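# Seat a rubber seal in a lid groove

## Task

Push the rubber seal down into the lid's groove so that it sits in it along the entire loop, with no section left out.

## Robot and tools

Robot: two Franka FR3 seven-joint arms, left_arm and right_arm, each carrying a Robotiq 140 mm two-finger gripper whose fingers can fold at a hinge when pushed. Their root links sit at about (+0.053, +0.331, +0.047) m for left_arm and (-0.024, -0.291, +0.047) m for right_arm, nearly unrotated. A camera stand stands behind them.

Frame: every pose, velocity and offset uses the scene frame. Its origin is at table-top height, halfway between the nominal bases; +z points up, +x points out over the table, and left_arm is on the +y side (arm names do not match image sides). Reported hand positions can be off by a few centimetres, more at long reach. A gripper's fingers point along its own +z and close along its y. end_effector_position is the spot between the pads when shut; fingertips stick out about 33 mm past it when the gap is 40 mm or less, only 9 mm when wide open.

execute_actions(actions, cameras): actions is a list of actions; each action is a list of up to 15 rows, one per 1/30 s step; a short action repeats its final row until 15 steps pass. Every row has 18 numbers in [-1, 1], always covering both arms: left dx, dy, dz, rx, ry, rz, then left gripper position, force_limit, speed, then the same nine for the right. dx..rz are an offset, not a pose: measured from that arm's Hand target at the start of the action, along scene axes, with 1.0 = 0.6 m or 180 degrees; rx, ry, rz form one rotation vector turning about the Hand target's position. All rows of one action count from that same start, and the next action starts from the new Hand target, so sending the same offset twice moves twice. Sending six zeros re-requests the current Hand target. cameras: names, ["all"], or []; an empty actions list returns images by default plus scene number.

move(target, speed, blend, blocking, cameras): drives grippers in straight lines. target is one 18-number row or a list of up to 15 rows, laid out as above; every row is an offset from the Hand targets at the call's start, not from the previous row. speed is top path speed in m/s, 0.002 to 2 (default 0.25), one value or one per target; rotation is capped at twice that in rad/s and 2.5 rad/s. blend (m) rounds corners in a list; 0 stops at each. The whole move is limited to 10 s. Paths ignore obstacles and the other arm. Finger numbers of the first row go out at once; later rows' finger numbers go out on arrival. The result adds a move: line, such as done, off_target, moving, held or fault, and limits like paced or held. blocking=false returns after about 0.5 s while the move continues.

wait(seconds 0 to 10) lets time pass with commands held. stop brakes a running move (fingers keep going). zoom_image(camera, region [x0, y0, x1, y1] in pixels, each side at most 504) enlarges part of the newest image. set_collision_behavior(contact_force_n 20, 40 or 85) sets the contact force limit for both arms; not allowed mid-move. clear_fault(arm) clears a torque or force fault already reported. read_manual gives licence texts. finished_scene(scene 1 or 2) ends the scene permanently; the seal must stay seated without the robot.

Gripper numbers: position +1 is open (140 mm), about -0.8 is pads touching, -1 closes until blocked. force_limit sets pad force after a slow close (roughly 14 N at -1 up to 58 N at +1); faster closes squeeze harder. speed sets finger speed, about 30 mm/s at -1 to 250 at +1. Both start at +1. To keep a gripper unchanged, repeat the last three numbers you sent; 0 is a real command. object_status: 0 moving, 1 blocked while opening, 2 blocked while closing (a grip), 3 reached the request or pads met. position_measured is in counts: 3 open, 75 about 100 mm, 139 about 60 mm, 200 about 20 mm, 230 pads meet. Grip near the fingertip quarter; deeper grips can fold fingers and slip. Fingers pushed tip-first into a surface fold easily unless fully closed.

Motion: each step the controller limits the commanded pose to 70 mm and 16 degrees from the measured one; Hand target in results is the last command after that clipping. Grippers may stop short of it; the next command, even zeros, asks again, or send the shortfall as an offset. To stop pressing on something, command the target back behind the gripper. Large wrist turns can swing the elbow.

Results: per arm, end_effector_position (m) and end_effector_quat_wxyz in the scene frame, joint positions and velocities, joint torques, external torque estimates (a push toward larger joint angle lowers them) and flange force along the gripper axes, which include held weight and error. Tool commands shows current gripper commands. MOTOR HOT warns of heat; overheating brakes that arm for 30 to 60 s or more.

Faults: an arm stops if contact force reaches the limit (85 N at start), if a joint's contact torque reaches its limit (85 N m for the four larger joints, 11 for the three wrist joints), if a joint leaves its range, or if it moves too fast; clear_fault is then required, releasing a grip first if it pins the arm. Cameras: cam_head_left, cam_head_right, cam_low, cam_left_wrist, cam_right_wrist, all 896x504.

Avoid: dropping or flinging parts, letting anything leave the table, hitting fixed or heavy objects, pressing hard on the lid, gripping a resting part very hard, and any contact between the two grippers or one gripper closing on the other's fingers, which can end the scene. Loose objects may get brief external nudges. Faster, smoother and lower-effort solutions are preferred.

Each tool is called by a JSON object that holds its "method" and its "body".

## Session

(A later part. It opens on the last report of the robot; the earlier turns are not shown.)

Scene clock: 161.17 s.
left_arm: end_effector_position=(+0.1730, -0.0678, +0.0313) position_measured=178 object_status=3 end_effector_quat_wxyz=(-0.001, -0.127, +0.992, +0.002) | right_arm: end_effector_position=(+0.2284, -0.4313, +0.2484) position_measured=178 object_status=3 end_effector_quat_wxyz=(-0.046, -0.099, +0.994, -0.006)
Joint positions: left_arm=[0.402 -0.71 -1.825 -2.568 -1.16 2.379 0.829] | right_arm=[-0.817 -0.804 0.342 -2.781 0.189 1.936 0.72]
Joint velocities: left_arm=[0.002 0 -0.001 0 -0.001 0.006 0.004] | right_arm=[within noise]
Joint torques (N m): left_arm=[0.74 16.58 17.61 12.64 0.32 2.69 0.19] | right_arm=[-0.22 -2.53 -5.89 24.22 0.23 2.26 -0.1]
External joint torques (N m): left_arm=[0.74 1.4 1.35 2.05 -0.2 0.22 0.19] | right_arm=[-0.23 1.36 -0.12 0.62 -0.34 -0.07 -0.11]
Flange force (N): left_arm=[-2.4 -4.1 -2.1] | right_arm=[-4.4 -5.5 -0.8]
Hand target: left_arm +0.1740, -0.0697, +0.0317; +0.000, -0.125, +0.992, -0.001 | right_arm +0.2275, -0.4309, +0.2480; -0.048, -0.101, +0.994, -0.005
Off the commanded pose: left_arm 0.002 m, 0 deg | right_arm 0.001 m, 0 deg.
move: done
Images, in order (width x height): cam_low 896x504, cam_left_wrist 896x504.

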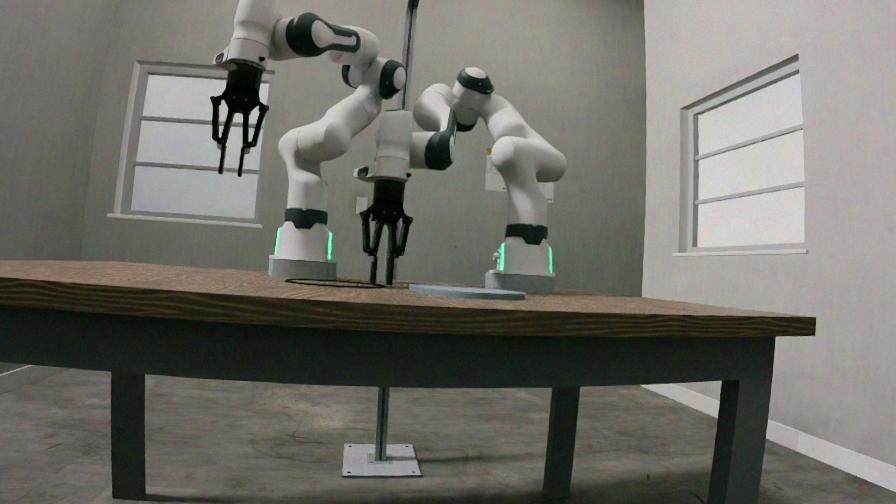

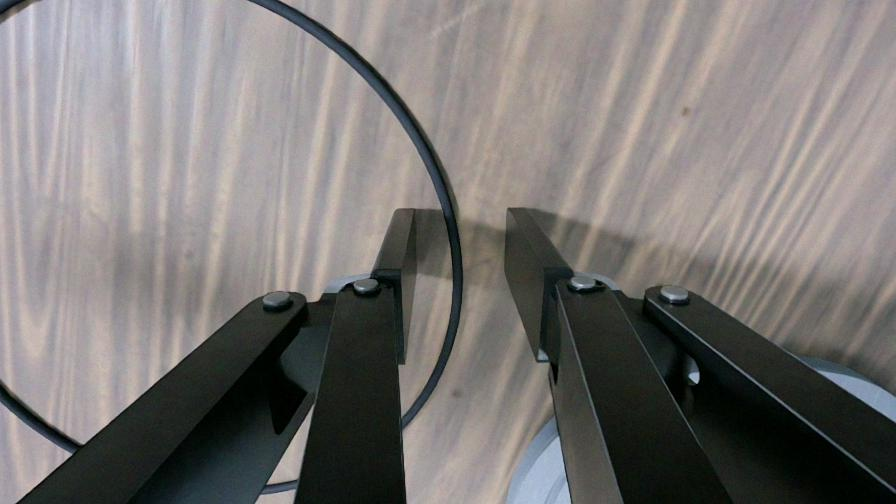

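{"method": "execute_actions", "body": {"actions": [[[0,0,0,0,0,0,-1,-0.5,-1,0,0,0,0,0,0,-0.39,1,0]],[[0,0,0,0,0,0,-1,-0.5,-1,0,0,0,0,0,0,-0.39,1,0]],[[0,0,0,0,0,0,-1,-0.5,-1,0,0,0,0,0,0,-0.39,1,0]],[[0,0,0,0,0,0,-1,-0.5,-1,0,0,0,0,0,0,-0.39,1,0]]], "cameras": ["cam_left_wrist"]}}

Scene clock: 167.77 s.
left_arm: end_effector_position=(+0.1735, -0.0699, +0.0321) position_measured=232 object_status=3 end_effector_quat_wxyz=(+0.000, -0.127, +0.992, +0.000) | right_arm: end_effector_position=(+0.2284, -0.4313, +0.2484) position_measured=178 object_status=3 end_effector_quat_wxyz=(-0.046, -0.099, +0.994, -0.006)
Joint positions: left_arm=[0.402 -0.71 -1.825 -2.565 -1.161 2.382 0.829] | right_arm=[-0.817 -0.804 0.342 -2.781 0.189 1.936 0.72]
Joint torques (N m): left_arm=[0.86 16.13 17.08 11.11 0.58 2.51 0.1] | right_arm=[-0.2 -2.49 -5.95 24.22 0.23 2.27 -0.13]
External joint torques (N m): left_arm=[0.92 0.91 0.85 0.44 0.06 0.04 0.1] | right_arm=[-0.24 1.46 -0.2 0.54 -0.35 -0.08 -0.13]
External joint torques at the end of the 1st action: left_arm=[0.79 1.37 1.24 2.1 -0.13 0.26 0.14] | right_arm=[-0.18 1.35 -0.1 0.66 -0.33 -0.08 -0.11]
External joint torques at the end of the 2nd action: left_arm=[1.05 0.79 1.34 1.23 0.08 0.16 0.09] | right_arm=[-0.22 1.3 -0.11 0.64 -0.34 -0.06 -0.14]
External joint torques at the end of the 3rd action: left_arm=[0.99 0.86 0.87 0.43 0.06 0.05 0.13] | right_arm=[-0.26 1.42 -0.07 0.58 -0.34 -0.11 -0.12]
Flange force (N): left_arm=[-2.5 -1.5 -1.1] | right_arm=[-4.4 -5.8 -0.6]
Flange force at the end of the 1st action (N): left_arm=[-2.5 -4.6 -1.5] | right_arm=[-4.5 -5.4 -0.9]
Flange force at the end of the 2nd action (N): left_arm=[-2.9 -3.5 -2.1] | right_arm=[-4.3 -5.4 -0.9]
Flange force at the end of the 3rd action (N): left_arm=[-2.8 -1.7 -0.8] | right_arm=[-4.6 -5.6 -0.8]
Hand target: left_arm +0.1740, -0.0697, +0.0317; +0.000, -0.125, +0.992, -0.001 | right_arm +0.2275, -0.4309, +0.2480; -0.048, -0.101, +0.994, -0.005
Off the commanded pose: left_arm 0.001 m, 0 deg | right_arm 0.001 m, 0 deg.
Images, in order (width x height): cam_left_wrist 896x504.

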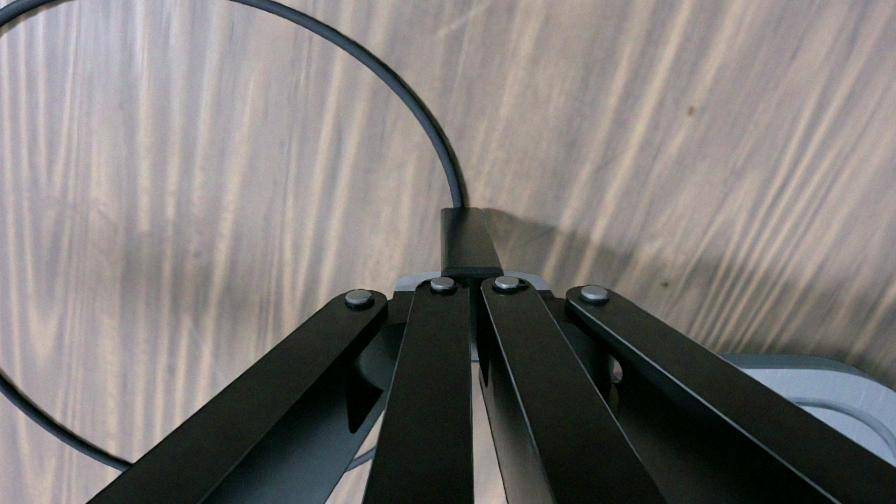

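{"method": "move", "body": {"target": [[0,0,0,0,0,0,-0.39,-0.5,-0.5,0,0,0,0,0,0,-0.39,1,0],[0,0,-0.006,0,0,0,-0.39,-0.5,-0.5,0,0,0,0,0,0,-0.39,1,0]], "cameras": ["cam_left_wrist","cam_low"], "speed": 0.02}}

{"method": "zoom_image", "body": {"camera": "cam_low", "region": [340, 230, 440, 310]}}

{"method": "zoom_image", "body": {"camera": "cam_left_wrist", "region": [360, 160, 560, 320]}}

Scene clock: 174.60 s.
left_arm: end_effector_position=(+0.1727, -0.0681, +0.0280) position_measured=178 object_status=3 end_effector_quat_wxyz=(-0.002, -0.127, +0.992, +0.001) | right_arm: end_effector_position=(+0.2284, -0.4313, +0.2484) position_measured=178 object_status=3 end_effector_quat_wxyz=(-0.046, -0.099, +0.994, -0.006)
Joint positions: left_arm=[0.414 -0.71 -1.841 -2.565 -1.168 2.386 0.833] | right_arm=[-0.817 -0.804 0.342 -2.781 0.189 1.936 0.72]
Joint velocities: left_arm=[-0.001 0 0 0 0.001 0.001 0.004] | right_arm=[within noise]
Joint torques (N m): left_arm=[1.58 16.08 16.56 12.28 0.09 3.02 0.16] | right_arm=[-0.24 -2.49 -5.85 24.25 0.22 2.24 -0.09]
External joint torques (N m): left_arm=[1.48 0.57 0.28 1.87 -0.43 0.54 0.16] | right_arm=[-0.21 1.36 -0.06 0.7 -0.35 -0.09 -0.09]
Flange force (N): left_arm=[-4.3 -8.0 7.1] | right_arm=[-4.7 -5.5 -1.0]
Hand target: left_arm +0.1740, -0.0697, +0.0281; +0.000, -0.125, +0.992, -0.001 | right_arm +0.2275, -0.4309, +0.2480; -0.048, -0.101, +0.994, -0.005
Off the commanded pose: left_arm 0.002 m, 0 deg | right_arm 0.001 m, 0 deg.
move: done
Images, in order (width x height): cam_low 896x504, cam_left_wrist 896x504.

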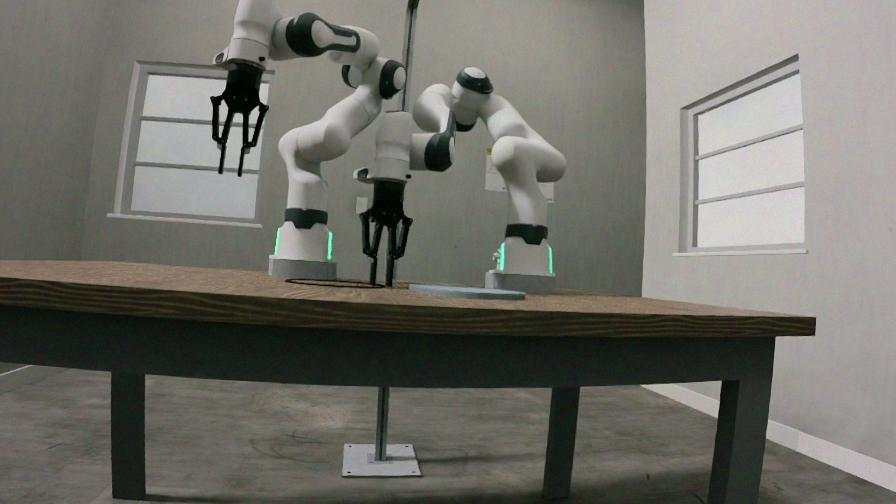

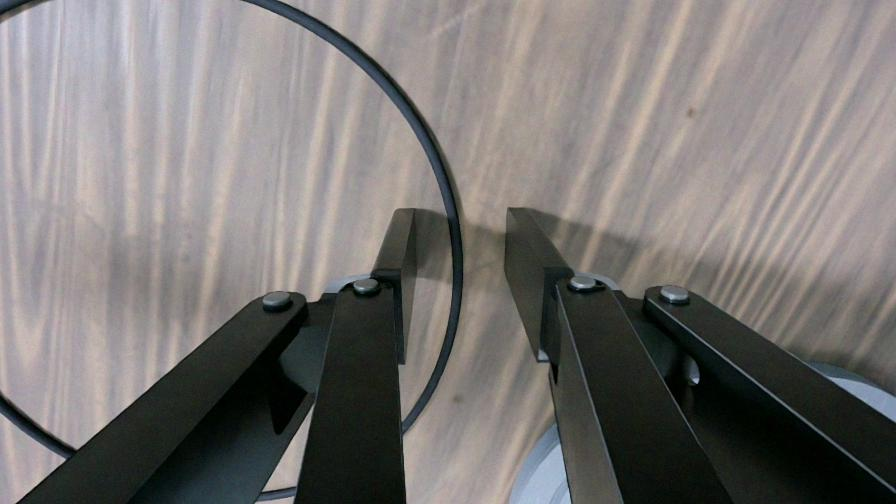

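Scaled by 5.040 from the camera's 896x504 image, which has a finer 1280x720 frame.

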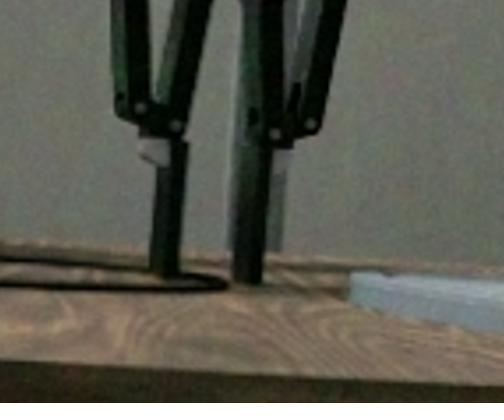

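Scaled by 2.520 from the camera's 896x504 image, which has a finer 1280x720 frame.

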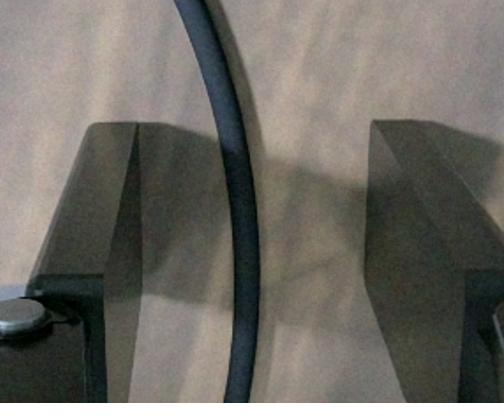

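{"method": "execute_actions", "body": {"actions": [[[0,0,0,0,0,0,-1,-0.5,-1,0,0,0,0,0,0,-0.39,1,0]],[[0,0,0,0,0,0,-1,-0.5,-1,0,0,0,0,0,0,-0.39,1,0]],[[0,0,0,0,0,0,-1,-0.5,-1,0,0,0,0,0,0,-0.39,1,0]],[[0,0,0,0,0,0,-1,-0.5,-1,0,0,0,0,0,0,-0.39,1,0]]], "cameras": ["cam_left_wrist"]}}

Scene clock: 182.93 s.
left_arm: end_effector_position=(+0.1718, -0.0640, +0.0282) position_measured=193 object_status=2 end_effector_quat_wxyz=(-0.006, -0.129, +0.992, +0.006) | right_arm: end_effector_position=(+0.2284, -0.4313, +0.2484) position_measured=178 object_status=3 end_effector_quat_wxyz=(-0.046, -0.099, +0.994, -0.006)
Joint positions: left_arm=[0.413 -0.709 -1.834 -2.569 -1.162 2.372 0.834] | right_arm=[-0.817 -0.804 0.342 -2.781 0.189 1.936 0.72]
Joint torques (N m): left_arm=[1.6 14.4 12.56 16.03 -2.51 5.37 0.25] | right_arm=[-0.24 -2.55 -5.88 24.25 0.23 2.26 -0.14]
External joint torques (N m): left_arm=[1.52 -0.94 -3.67 5.57 -3.03 2.93 0.25] | right_arm=[-0.23 1.37 -0.11 0.6 -0.34 -0.09 -0.15]
External joint torques at the end of the 1st action: left_arm=[1.73 -1.21 -3.62 5.89 -2.95 3.17 0.26] | right_arm=[-0.25 1.37 -0.12 0.63 -0.35 -0.08 -0.11]
External joint torques at the end of the 2nd action: left_arm=[1.58 -0.85 -3.49 5.6 -3.01 2.96 0.23] | right_arm=[-0.21 1.45 -0.13 0.62 -0.34 -0.09 -0.11]
External joint torques at the end of the 3rd action: left_arm=[1.5 -0.92 -3.64 5.6 -3.03 2.95 0.24] | right_arm=[-0.18 1.44 -0.05 0.61 -0.34 -0.08 -0.08]
Flange force (N): left_arm=[-5.5 -24.4 40.4] | right_arm=[-4.4 -5.5 -0.8]
Flange force at the end of the 1st action (N): left_arm=[-6.1 -26.0 41.5] | right_arm=[-4.5 -5.6 -0.9]
Flange force at the end of the 2nd action (N): left_arm=[-5.6 -24.2 39.7] | right_arm=[-4.7 -5.7 -0.8]
Flange force at the end of the 3rd action (N): left_arm=[-5.4 -24.3 40.2] | right_arm=[-4.8 -5.5 -0.7]
Hand target: left_arm +0.1740, -0.0697, +0.0281; +0.000, -0.125, +0.992, -0.001 | right_arm +0.2275, -0.4309, +0.2480; -0.048, -0.101, +0.994, -0.005
Off the commanded pose: left_arm 0.006 m, 1 deg | right_arm 0.001 m, 0 deg.
Images, in order (width x height): cam_left_wrist 896x504.

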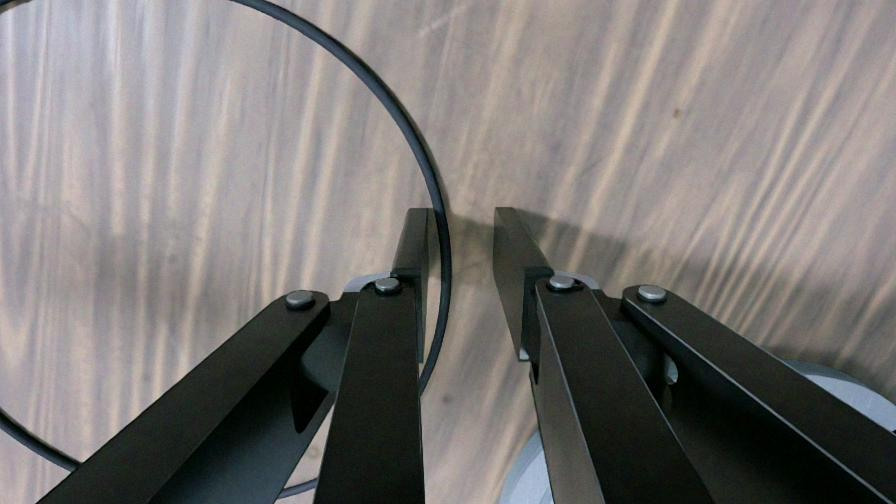

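{"method": "move", "body": {"target": [[0,0.002,0.006,0,0,0,-0.39,-0.5,-1,0,0,0,0,0,0,-0.39,1,0],[0,0.002,0.0035,0,0,0,-0.7,-0.5,-1,0,0,0,0,0,0,-0.39,1,0]], "cameras": ["cam_left_wrist"], "speed": 0.02}}

{"method": "zoom_image", "body": {"camera": "cam_left_wrist", "region": [360, 160, 560, 320]}}

Scene clock: 191.10 s.
left_arm: end_effector_position=(+0.1728, -0.0682, +0.0302) position_measured=217 object_status=0 end_effector_quat_wxyz=(-0.001, -0.126, +0.992, +0.000) | right_arm: end_effector_position=(+0.2284, -0.4313, +0.2484) position_measured=178 object_status=3 end_effector_quat_wxyz=(-0.046, -0.099, +0.994, -0.006)
Joint positions: left_arm=[0.405 -0.71 -1.831 -2.568 -1.166 2.384 0.834] | right_arm=[-0.817 -0.804 0.342 -2.781 0.189 1.936 0.72]
Joint torques (N m): left_arm=[0.96 16.7 17.55 12.21 0.49 2.73 0.14] | right_arm=[-0.23 -2.52 -5.9 24.23 0.23 2.27 -0.11]
External joint torques (N m): left_arm=[0.89 1.42 1.28 1.68 -0.03 0.25 0.14] | right_arm=[-0.21 1.37 -0.11 0.64 -0.34 -0.07 -0.11]
Flange force (N): left_arm=[-2.7 -3.6 -2.0] | right_arm=[-4.5 -5.5 -0.8]
Hand target: left_arm +0.1740, -0.0685, +0.0302; +0.000, -0.125, +0.992, -0.001 | right_arm +0.2275, -0.4309, +0.2480; -0.048, -0.101, +0.994, -0.005
Off the commanded pose: left_arm 0.001 m, 0 deg | right_arm 0.001 m, 0 deg.
move: done
Images, in order (width x height): cam_left_wrist 896x504.

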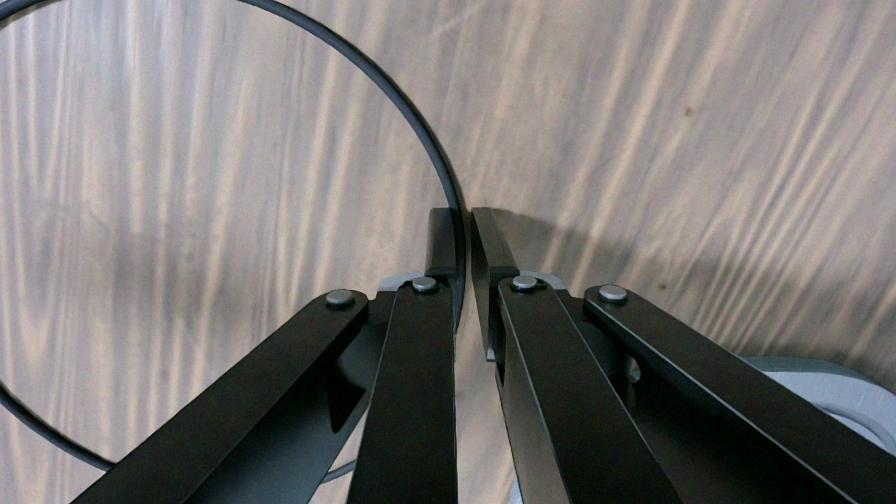

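Scaled by 2.520 from the camera's 896x504 image, which has a finer 1280x720 frame.

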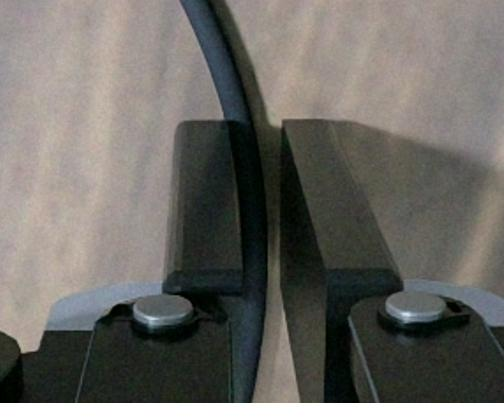

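{"method": "execute_actions", "body": {"actions": [[[0,0,-0.0008,0,0,0,-1,-0.5,-1,0,0,0,0,0,0,-0.39,1,0]],[[0,0,0,0,0,0,-1,-0.5,-1,0,0,0,0,0,0,-0.39,1,0]],[[0,0,0,0,0,0,-1,-0.5,-1,0,0,0,0,0,0,-0.39,1,0]],[[0,0,0,0,0,0,-1,-0.5,-1,0,0,0,0,0,0,-0.39,1,0]]], "cameras": ["cam_left_wrist"]}}

Scene clock: 198.30 s.
left_arm: end_effector_position=(+0.1731, -0.0681, +0.0300) position_measured=226 object_status=2 end_effector_quat_wxyz=(-0.001, -0.127, +0.992, +0.000) | right_arm: end_effector_position=(+0.2284, -0.4313, +0.2484) position_measured=178 object_status=3 end_effector_quat_wxyz=(-0.046, -0.099, +0.994, -0.006)
Joint positions: left_arm=[0.406 -0.71 -1.832 -2.568 -1.167 2.385 0.834] | right_arm=[-0.817 -0.804 0.342 -2.781 0.189 1.936 0.72]
Joint torques (N m): left_arm=[1.16 16.1 16.88 11.44 0.41 2.69 0.15] | right_arm=[-0.21 -2.51 -5.9 24.26 0.24 2.25 -0.12]
External joint torques (N m): left_arm=[1.13 0.81 0.65 0.93 -0.1 0.22 0.15] | right_arm=[-0.25 1.39 -0.16 0.59 -0.34 -0.1 -0.12]
External joint torques at the end of the 1st action: left_arm=[1.11 0.82 0.67 0.96 -0.1 0.24 0.13] | right_arm=[-0.18 1.33 -0.14 0.62 -0.35 -0.08 -0.09]
External joint torques at the end of the 2nd action: left_arm=[1.17 0.84 0.65 0.88 -0.09 0.2 0.1] | right_arm=[-0.23 1.43 -0.1 0.59 -0.33 -0.08 -0.15]
External joint torques at the end of the 3rd action: left_arm=[1.21 0.78 0.72 0.92 -0.11 0.23 0.11] | right_arm=[-0.17 1.37 -0.06 0.66 -0.34 -0.08 -0.15]
Flange force (N): left_arm=[-3.2 -3.8 1.8] | right_arm=[-4.4 -5.6 -0.8]
Flange force at the end of the 1st action (N): left_arm=[-3.2 -3.7 1.7] | right_arm=[-4.3 -5.4 -0.9]
Flange force at the end of the 2nd action (N): left_arm=[-3.2 -3.7 1.8] | right_arm=[-4.6 -5.7 -0.7]
Flange force at the end of the 3rd action (N): left_arm=[-3.4 -3.9 1.8] | right_arm=[-4.6 -5.5 -0.9]
Hand target: left_arm +0.1740, -0.0685, +0.0298; +0.000, -0.125, +0.992, -0.001 | right_arm +0.2275, -0.4309, +0.2480; -0.048, -0.101, +0.994, -0.005
Off the commanded pose: left_arm 0.001 m, 0 deg | right_arm 0.001 m, 0 deg.
Images, in order (width x height): cam_left_wrist 896x504.

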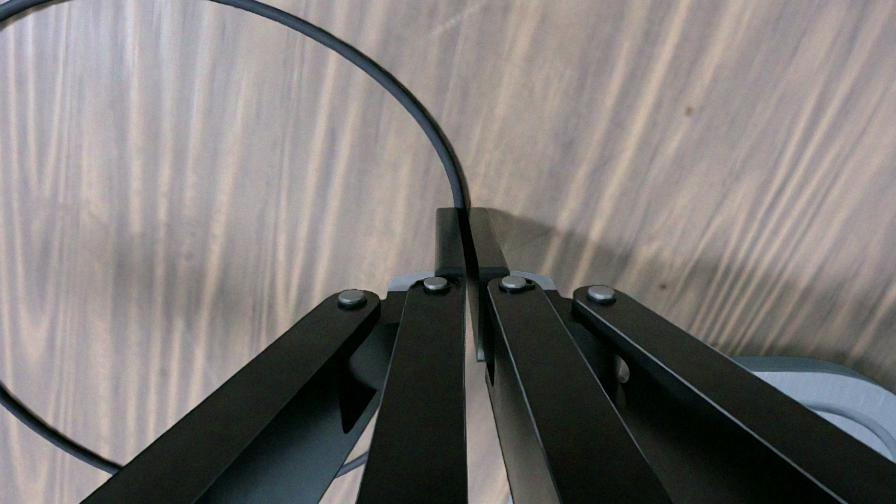

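{"method": "move", "body": {"target": [[0,0,0.008,0,0,0,-1,-0.5,-1,0,0,0,0,0,0,-0.39,1,0],[0.29,-0.02,0.008,0,0,0,-1,-0.5,-1,0,0,0,0,0,0,-0.39,1,0],[0.29,-0.02,0.001,0,0,0,-1,-0.5,-1,0,0,0,0,0,0,-0.39,1,0]], "cameras": ["all"], "speed": 0.08}}

Scene clock: 207.93 s.
left_arm: end_effector_position=(+0.3464, -0.0792, +0.0300) position_measured=226 object_status=2 end_effector_quat_wxyz=(-0.002, -0.128, +0.992, +0.001) | right_arm: end_effector_position=(+0.2284, -0.4313, +0.2484) position_measured=178 object_status=3 end_effector_quat_wxyz=(-0.046, -0.099, +0.994, -0.006)
Joint positions: left_arm=[1.018 -0.757 -2 -2.293 -1.053 2.335 1.065] | right_arm=[-0.817 -0.804 0.342 -2.781 0.189 1.936 0.72]
Joint velocities: left_arm=[0.003 0 -0.002 0.001 0.001 0.003 0.007] | right_arm=[within noise]
Joint torques (N m): left_arm=[1.35 25.42 20.59 14.47 0.6 2.78 0.19] | right_arm=[-0.16 -2.48 -5.87 24.26 0.23 2.25 -0.12]
External joint torques (N m): left_arm=[1.43 1.65 1.89 1.96 0.05 0.33 0.19] | right_arm=[-0.16 1.4 -0.09 0.64 -0.34 -0.09 -0.13]
Flange force (N): left_arm=[-4.6 -3.3 -3.3] | right_arm=[-4.6 -5.5 -0.9]
Hand target: left_arm +0.3480, -0.0805, +0.0304; +0.000, -0.125, +0.992, -0.001 | right_arm +0.2275, -0.4309, +0.2480; -0.048, -0.101, +0.994, -0.005
Off the commanded pose: left_arm 0.002 m, 0 deg | right_arm 0.001 m, 0 deg.
move: done

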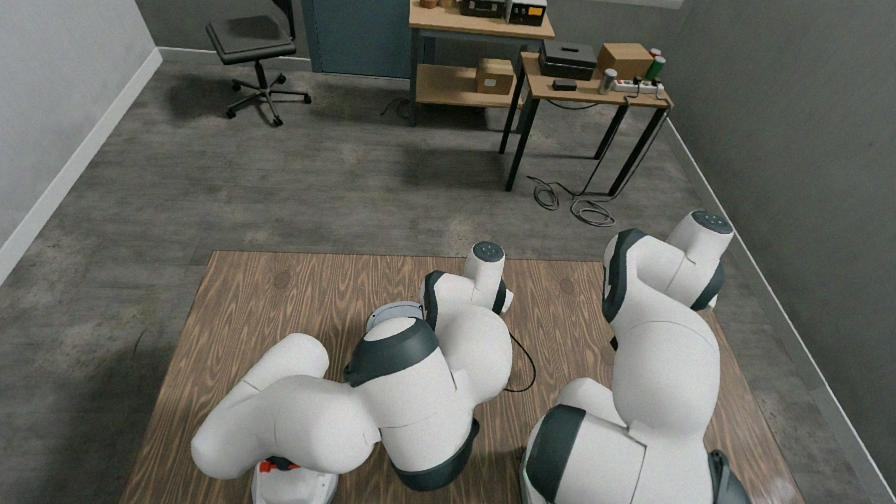

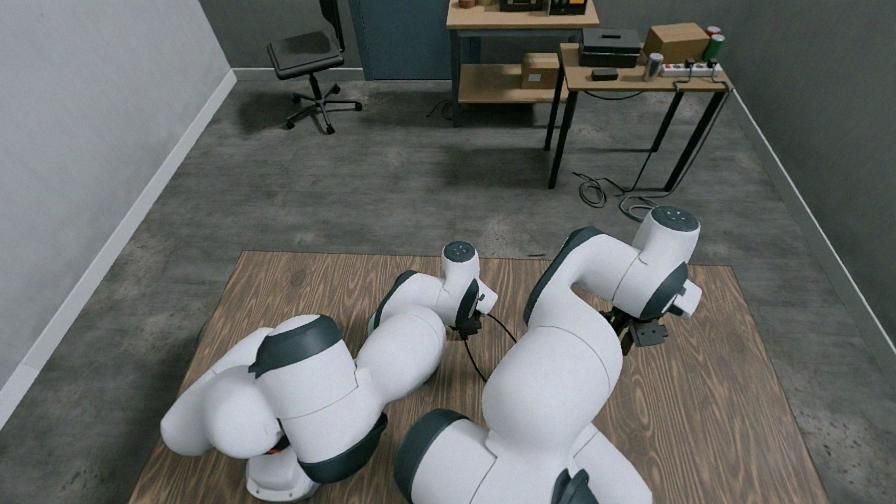

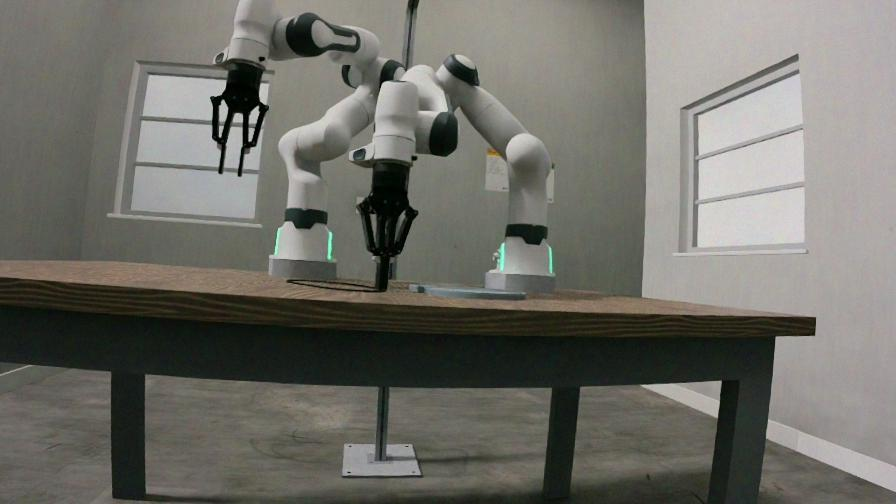

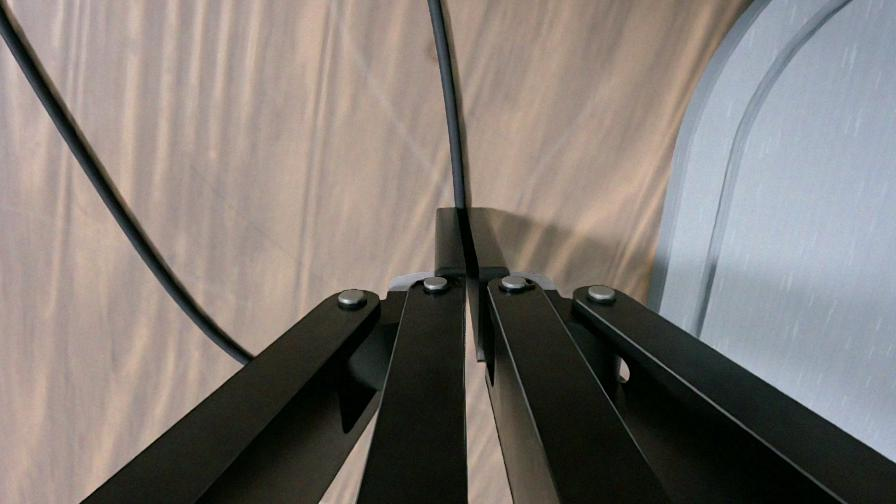

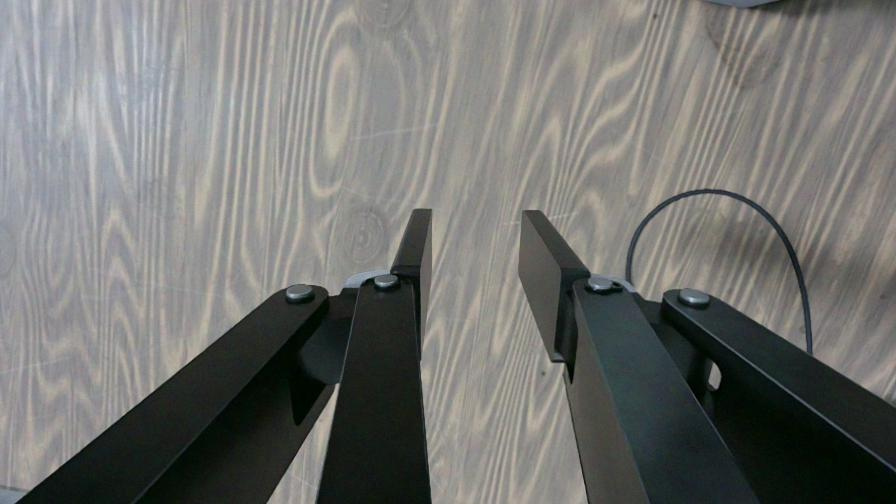

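{"method": "move", "body": {"target": [0,0,0,0,0,0,-1,-0.5,-1,0.16,0.15,-0.05,0,0,0,-0.39,1,0], "cameras": ["cam_right_wrist"]}}

Scene clock: 214.17 s.
left_arm: end_effector_position=(+0.3465, -0.0793, +0.0299) position_measured=226 object_status=2 end_effector_quat_wxyz=(-0.002, -0.127, +0.992, +0.001) | right_arm: end_effector_position=(+0.3218, -0.3409, +0.2174) position_measured=178 object_status=3 end_effector_quat_wxyz=(-0.051, -0.104, +0.993, -0.005)
Joint positions: left_arm=[1.018 -0.757 -2 -2.293 -1.053 2.335 1.066] | right_arm=[-0.803 -0.583 0.662 -2.645 0.341 2.044 0.948]
Joint velocities: left_arm=[within noise] | right_arm=[0.001 -0.001 -0.001 0.002 0.001 0 0.008]
Joint torques (N m): left_arm=[0.91 25.32 20.19 14.51 0.65 2.76 0.15] | right_arm=[-0.71 -5.68 -8.64 22.69 1.09 2.61 0.14]
External joint torques (N m): left_arm=[0.95 1.58 1.5 2.06 0.1 0.31 0.15] | right_arm=[-0.66 1.12 0.04 0.7 0.51 0.36 0.13]
Flange force (N): left_arm=[-3.6 -3.4 -3.2] | right_arm=[-6.6 -2.9 1.5]
Hand target: left_arm +0.3480, -0.0805, +0.0304; +0.000, -0.125, +0.992, -0.001 | right_arm +0.3235, -0.3409, +0.2180; -0.048, -0.101, +0.994, -0.005
Off the commanded pose: left_arm 0.002 m, 0 deg | right_arm 0.002 m, 0 deg.
move: done
Images, in order (width x height): cam_right_wrist 896x504.

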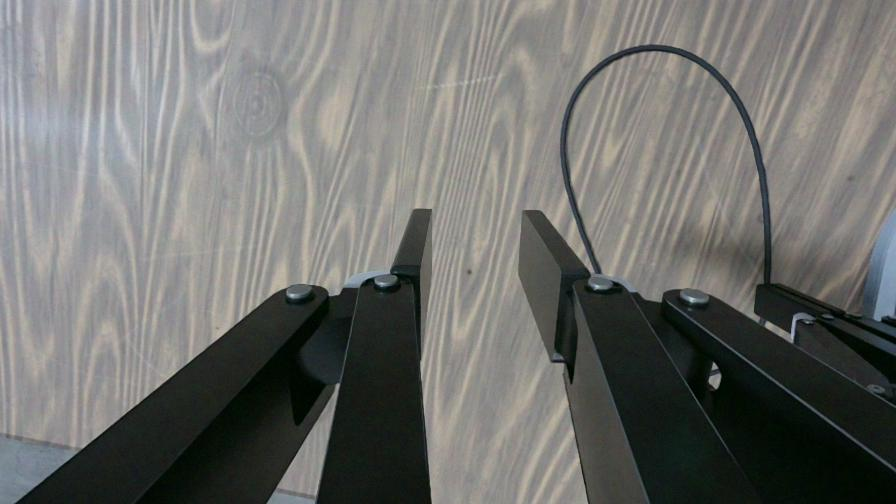

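{"method": "move", "body": {"target": [0,0,0,0,0,0,-1,-0.5,-1,-0.077,0.118,-0.22,0,0,0,-0.39,1,0], "cameras": ["cam_right_wrist"], "speed": 0.12}}

Scene clock: 231.57 s.
left_arm: end_effector_position=(+0.3465, -0.0793, +0.0299) position_measured=226 object_status=2 end_effector_quat_wxyz=(-0.002, -0.127, +0.992, +0.001) | right_arm: end_effector_position=(+0.2715, -0.2755, +0.1002) position_measured=178 object_status=3 end_effector_quat_wxyz=(-0.062, -0.113, +0.992, +0.000)
Joint positions: left_arm=[1.018 -0.757 -2 -2.293 -1.053 2.335 1.066] | right_arm=[-0.706 -0.489 0.884 -2.889 0.534 2.355 1.02]
Joint velocities: left_arm=[within noise] | right_arm=[-0.001 -0.001 -0.004 0 -0.001 -0.001 -0.003]
Joint torques (N m): left_arm=[0.9 25.31 20.2 14.46 0.62 2.74 0.13] | right_arm=[-0.25 -4.69 -7.56 18.42 0.01 2.06 0.01]
External joint torques (N m): left_arm=[0.89 1.5 1.43 1.99 0.07 0.29 0.13] | right_arm=[-0.3 0.44 -0.07 0.76 -0.47 -0.1 0.01]
Flange force (N): left_arm=[-3.4 -3.4 -3.0] | right_arm=[-5.2 -2.3 0.5]
Hand target: left_arm +0.3480, -0.0805, +0.0304; +0.000, -0.125, +0.992, -0.001 | right_arm +0.2716, -0.2764, +0.1010; -0.063, -0.114, +0.992, -0.001 (not the last commanded pose)
Off the commanded pose: left_arm 0.002 m, 0 deg | right_arm 0.016 m, 2 deg.
move: held (right_arm; a check stopped the path); limits=held
pose unreachable (right arm): on one or more control steps of this call, first in action 0 (counted from 0), this arm could not follow its commanded pose, so it was not sent that pose on those steps. It may still have moved: this result reports where it is.
cause: moving toward the commanded pose would bring a part of the arm too close to another arm (a part of this arm just beyond joint 5 (forearm roll) and a part of the left arm just beyond its joint 6 (wrist pitch), at the place that arm is still heading or pushing toward).
Images, in order (width x height): cam_right_wrist 896x504.

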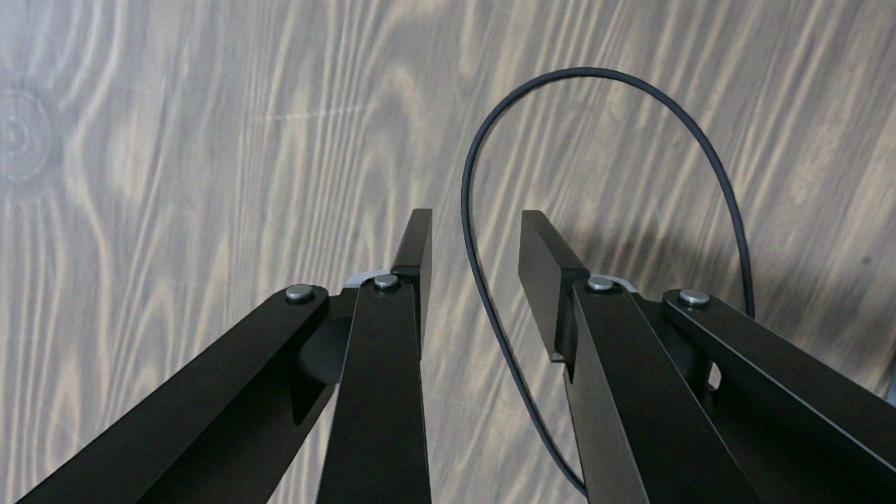

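{"method": "move", "body": {"target": [[0,0,0.006,0,0,0,-1,-0.5,-1,0,0,0.1,0,0,0,-0.39,1,0],[-0.005,0.018,0.008,-0.108,-0.028,0,-1,-0.5,-1,0,0,0.1,0,0,0,-0.39,1,0]], "speed": 0.06}}

{"method": "move", "body": {"target": [0,0,0,0,0,0,-1,-0.5,-1,0.01,0.01,-0.1,0.016,0.016,0.015,-0.39,1,0], "cameras": ["cam_right_wrist","cam_left_wrist","cam_low"], "speed": 0.06}}

Scene clock: 267.33 s.
left_arm: end_effector_position=(+0.3450, -0.0701, +0.0349) position_measured=226 object_status=2 end_effector_quat_wxyz=(+0.021, -0.125, +0.977, -0.173) | right_arm: end_effector_position=(+0.2718, -0.2762, +0.1602) position_measured=178 object_status=3 end_effector_quat_wxyz=(-0.062, -0.111, +0.992, +0.000)
Joint positions: left_arm=[1.045 -0.501 -2.081 -2.524 -1.633 2.664 1.673] | right_arm=[-0.64 -0.669 0.751 -2.835 0.496 2.117 1.013]
Joint velocities: left_arm=[-0.001 -0.001 -0.002 0.001 0 -0.002 0.007] | right_arm=[within noise]
Joint torques (N m): left_arm=[0.07 20.01 13.2 13.36 0.47 2.21 0.1] | right_arm=[0.2 -2.95 -9.97 20.45 0.06 2.08 -0.08]
External joint torques (N m): left_arm=[0.13 1.41 2.04 1.24 -0.2 0.03 0.14] | right_arm=[0.21 0.45 -0.73 0.39 -0.5 -0.09 -0.09]
Flange force (N): left_arm=[-0.4 -0.3 -8.6] | right_arm=[-1.0 -1.8 -1.6]
Hand target: left_arm +0.3450, -0.0697, +0.0352; +0.022, -0.123, +0.977, -0.174 | right_arm +0.2716, -0.2764, +0.1610; -0.063, -0.114, +0.992, -0.001
Off the commanded pose: left_arm 0.000 m, 0 deg | right_arm 0.001 m, 0 deg.
move: done

Scene clock: 269.10 s.
left_arm: end_effector_position=(+0.3450, -0.0701, +0.0349) position_measured=226 object_status=2 end_effector_quat_wxyz=(+0.021, -0.124, +0.977, -0.173) | right_arm: end_effector_position=(+0.2765, -0.2699, +0.1013) position_measured=178 object_status=3 end_effector_quat_wxyz=(-0.086, -0.136, +0.987, +0.026)
Joint positions: left_arm=[1.045 -0.501 -2.081 -2.524 -1.633 2.664 1.674] | right_arm=[-0.742 -0.404 0.864 -2.826 0.471 2.313 0.991]
Joint velocities: left_arm=[within noise] | right_arm=[0 0.001 -0.001 0 0 0.003 -0.002]
Joint torques (N m): left_arm=[0.15 20.08 13.15 13.43 0.53 2.2 0.06] | right_arm=[-0.67 -5.55 -6.26 18.89 -0.02 2.32 -0.09]
External joint torques (N m): left_arm=[0.14 1.5 1.95 1.38 -0.14 0.01 0.1] | right_arm=[-0.69 1.62 0.32 0.77 -0.48 0.33 -0.1]
Flange force (N): left_arm=[-0.5 -0.8 -8.6] | right_arm=[-12.0 -5.7 6.6]
Hand target: left_arm +0.3450, -0.0697, +0.0352; +0.022, -0.123, +0.977, -0.174 | right_arm +0.2776, -0.2704, +0.1010; -0.085, -0.138, +0.986, +0.025
Off the commanded pose: left_arm 0.000 m, 0 deg | right_arm 0.001 m, 0 deg.
move: done
Images, in order (width x height): cam_low 896x504, cam_left_wrist 896x504, cam_right_wrist 896x504.

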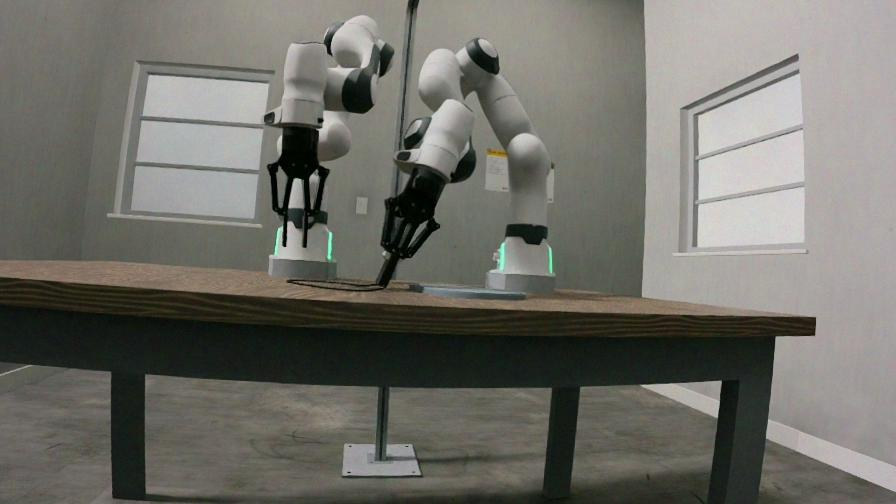

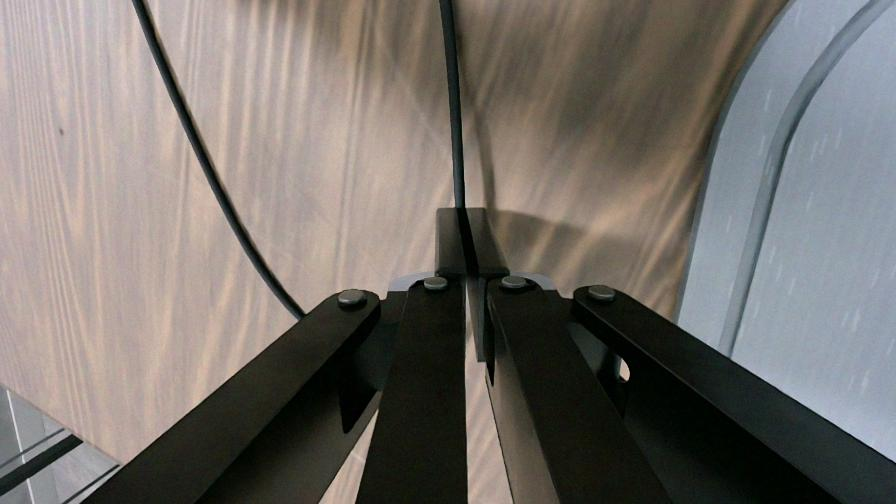

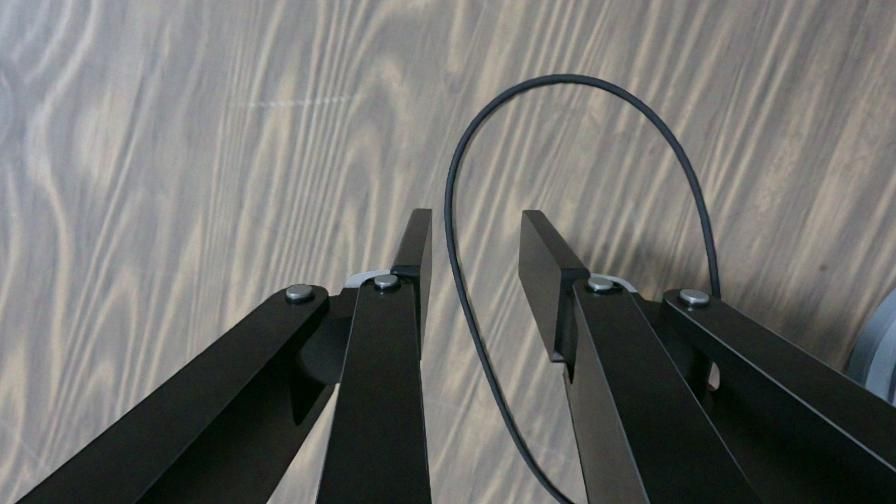

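{"method": "move", "body": {"target": [0,0,0,0,0,0,-1,-0.5,-1,0.003,-0.012,-0.105,-0.016,-0.016,0,-0.39,1,0], "cameras": ["cam_right_wrist","cam_low"], "speed": 0.08}}

{"method": "zoom_image", "body": {"camera": "cam_low", "region": [250, 230, 410, 310]}}

Scene clock: 276.17 s.
left_arm: end_effector_position=(+0.3450, -0.0701, +0.0349) position_measured=226 object_status=2 end_effector_quat_wxyz=(+0.021, -0.124, +0.977, -0.173) | right_arm: end_effector_position=(+0.2782, -0.2779, +0.0382) position_measured=178 object_status=3 end_effector_quat_wxyz=(-0.064, -0.138, +0.988, -0.003)
Joint positions: left_arm=[1.045 -0.501 -2.081 -2.524 -1.633 2.664 1.674] | right_arm=[-0.958 -0.174 1.108 -2.894 0.329 2.663 1.126]
Joint velocities: left_arm=[within noise] | right_arm=[-0.001 -0.001 0.001 -0.001 -0.002 0 0.006]
Joint torques (N m): left_arm=[0.1 20.01 13.15 13.41 0.52 2.19 0.06] | right_arm=[-0.69 -5.12 -2.76 15.61 -0.17 2.49 0.22]
External joint torques (N m): left_arm=[0 1.39 1.83 1.31 -0.16 -0.01 0.1] | right_arm=[-0.69 1.56 0.5 0.99 -0.49 0.34 0.22]
Flange force (N): left_arm=[-0.2 -0.7 -8.2] | right_arm=[0.0 0.0 0.0]
Hand target: left_arm +0.3450, -0.0697, +0.0352; +0.022, -0.123, +0.977, -0.174 | right_arm +0.2794, -0.2776, +0.0380; -0.063, -0.137, +0.989, -0.003
Off the commanded pose: left_arm 0.000 m, 0 deg | right_arm 0.001 m, 0 deg.
move: done
Images, in order (width x height): cam_low 896x504, cam_right_wrist 896x504.

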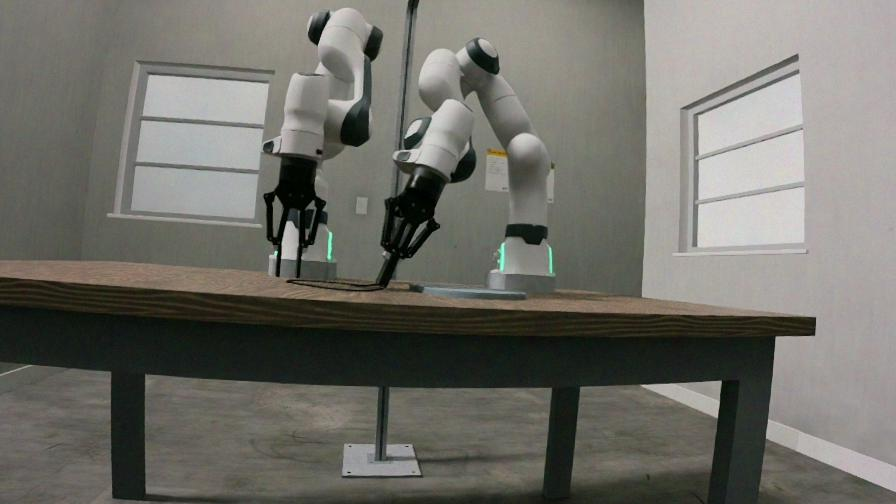

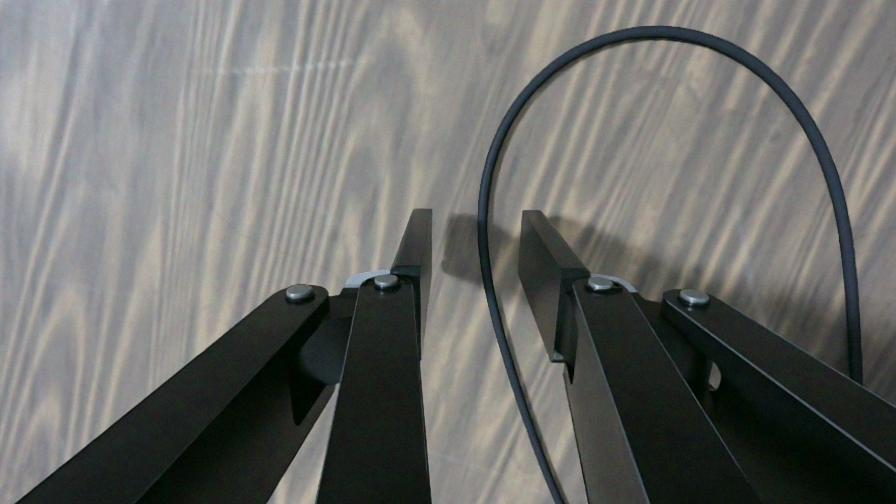

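Scaled by 3.150 from the camera's 896x504 image, which has a finer 1280x720 frame.

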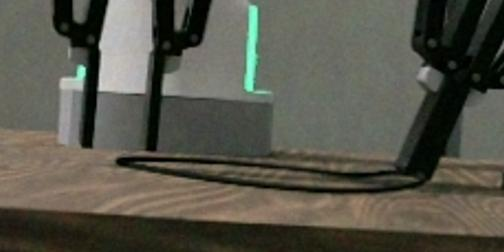

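{"method": "move", "body": {"target": [0,0,0,0,0,0,-1,-0.5,-1,0,0.002,-0.007,0,0,0,-0.62,-0.5,-1], "cameras": ["cam_right_wrist","cam_low"], "speed": 0.03}}

{"method": "zoom_image", "body": {"camera": "cam_low", "region": [250, 230, 410, 310]}}

{"method": "zoom_image", "body": {"camera": "cam_right_wrist", "region": [380, 160, 580, 320]}}

Scene clock: 282.73 s.
left_arm: end_effector_position=(+0.3450, -0.0701, +0.0349) position_measured=226 object_status=2 end_effector_quat_wxyz=(+0.021, -0.124, +0.977, -0.173) | right_arm: end_effector_position=(+0.2783, -0.2767, +0.0340) position_measured=208 object_status=3 end_effector_quat_wxyz=(-0.065, -0.138, +0.988, -0.003)
Joint positions: left_arm=[1.045 -0.501 -2.081 -2.524 -1.633 2.664 1.674] | right_arm=[-1.001 -0.151 1.146 -2.894 0.299 2.683 1.151]
Joint velocities: left_arm=[within noise] | right_arm=[-0.002 -0.001 0.002 -0.001 -0.001 0.001 0.006]
Joint torques (N m): left_arm=[0.1 20.08 13.07 13.43 0.53 2.19 0.06] | right_arm=[-0.49 -4.86 -1.99 15.2 -0.12 2.45 0.27]
External joint torques (N m): left_arm=[0.12 1.58 1.9 1.37 -0.14 0.01 0.09] | right_arm=[-0.49 1.41 0.89 0.89 -0.43 0.32 0.27]
Flange force (N): left_arm=[-0.3 -0.7 -8.8] | right_arm=[0.0 0.0 0.0]
Hand target: left_arm +0.3450, -0.0697, +0.0352; +0.022, -0.123, +0.977, -0.174 | right_arm +0.2794, -0.2764, +0.0338; -0.063, -0.137, +0.989, -0.003
Off the commanded pose: left_arm 0.000 m, 0 deg | right_arm 0.001 m, 0 deg.
move: done
Images, in order (width x height): cam_low 896x504, cam_right_wrist 896x504.

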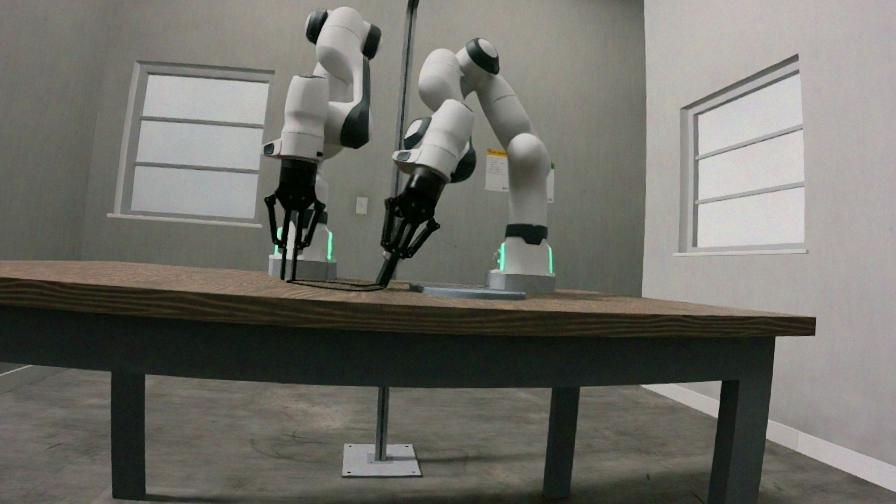

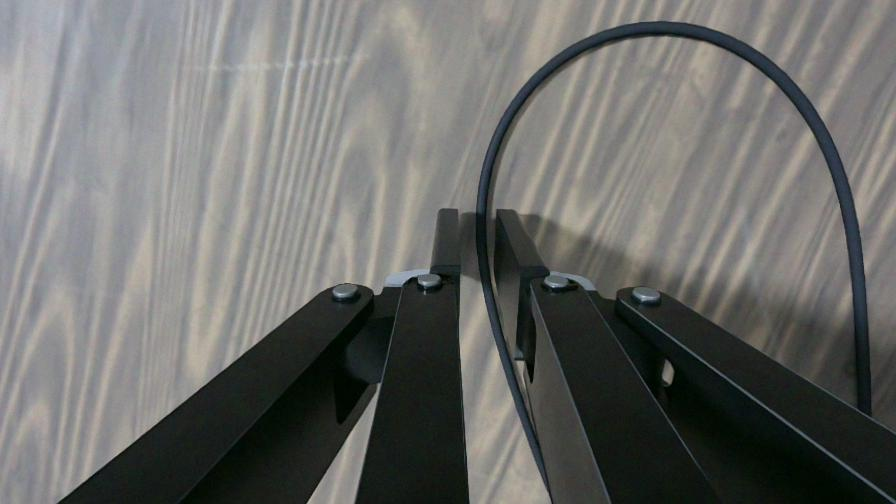

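Scaled by 3.150 from the camera's 896x504 image, which has a finer 1280x720 frame.

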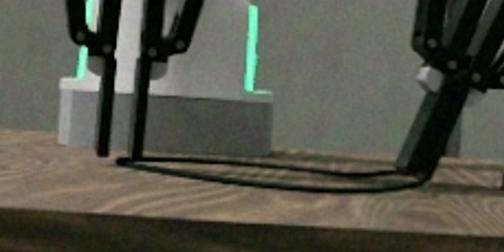

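Scaled by 2.520 from the camera's 896x504 image, which has a finer 1280x720 frame.

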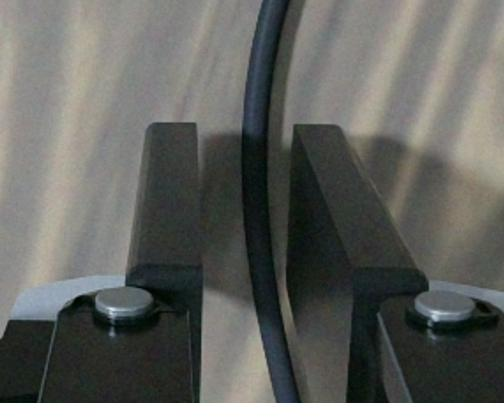

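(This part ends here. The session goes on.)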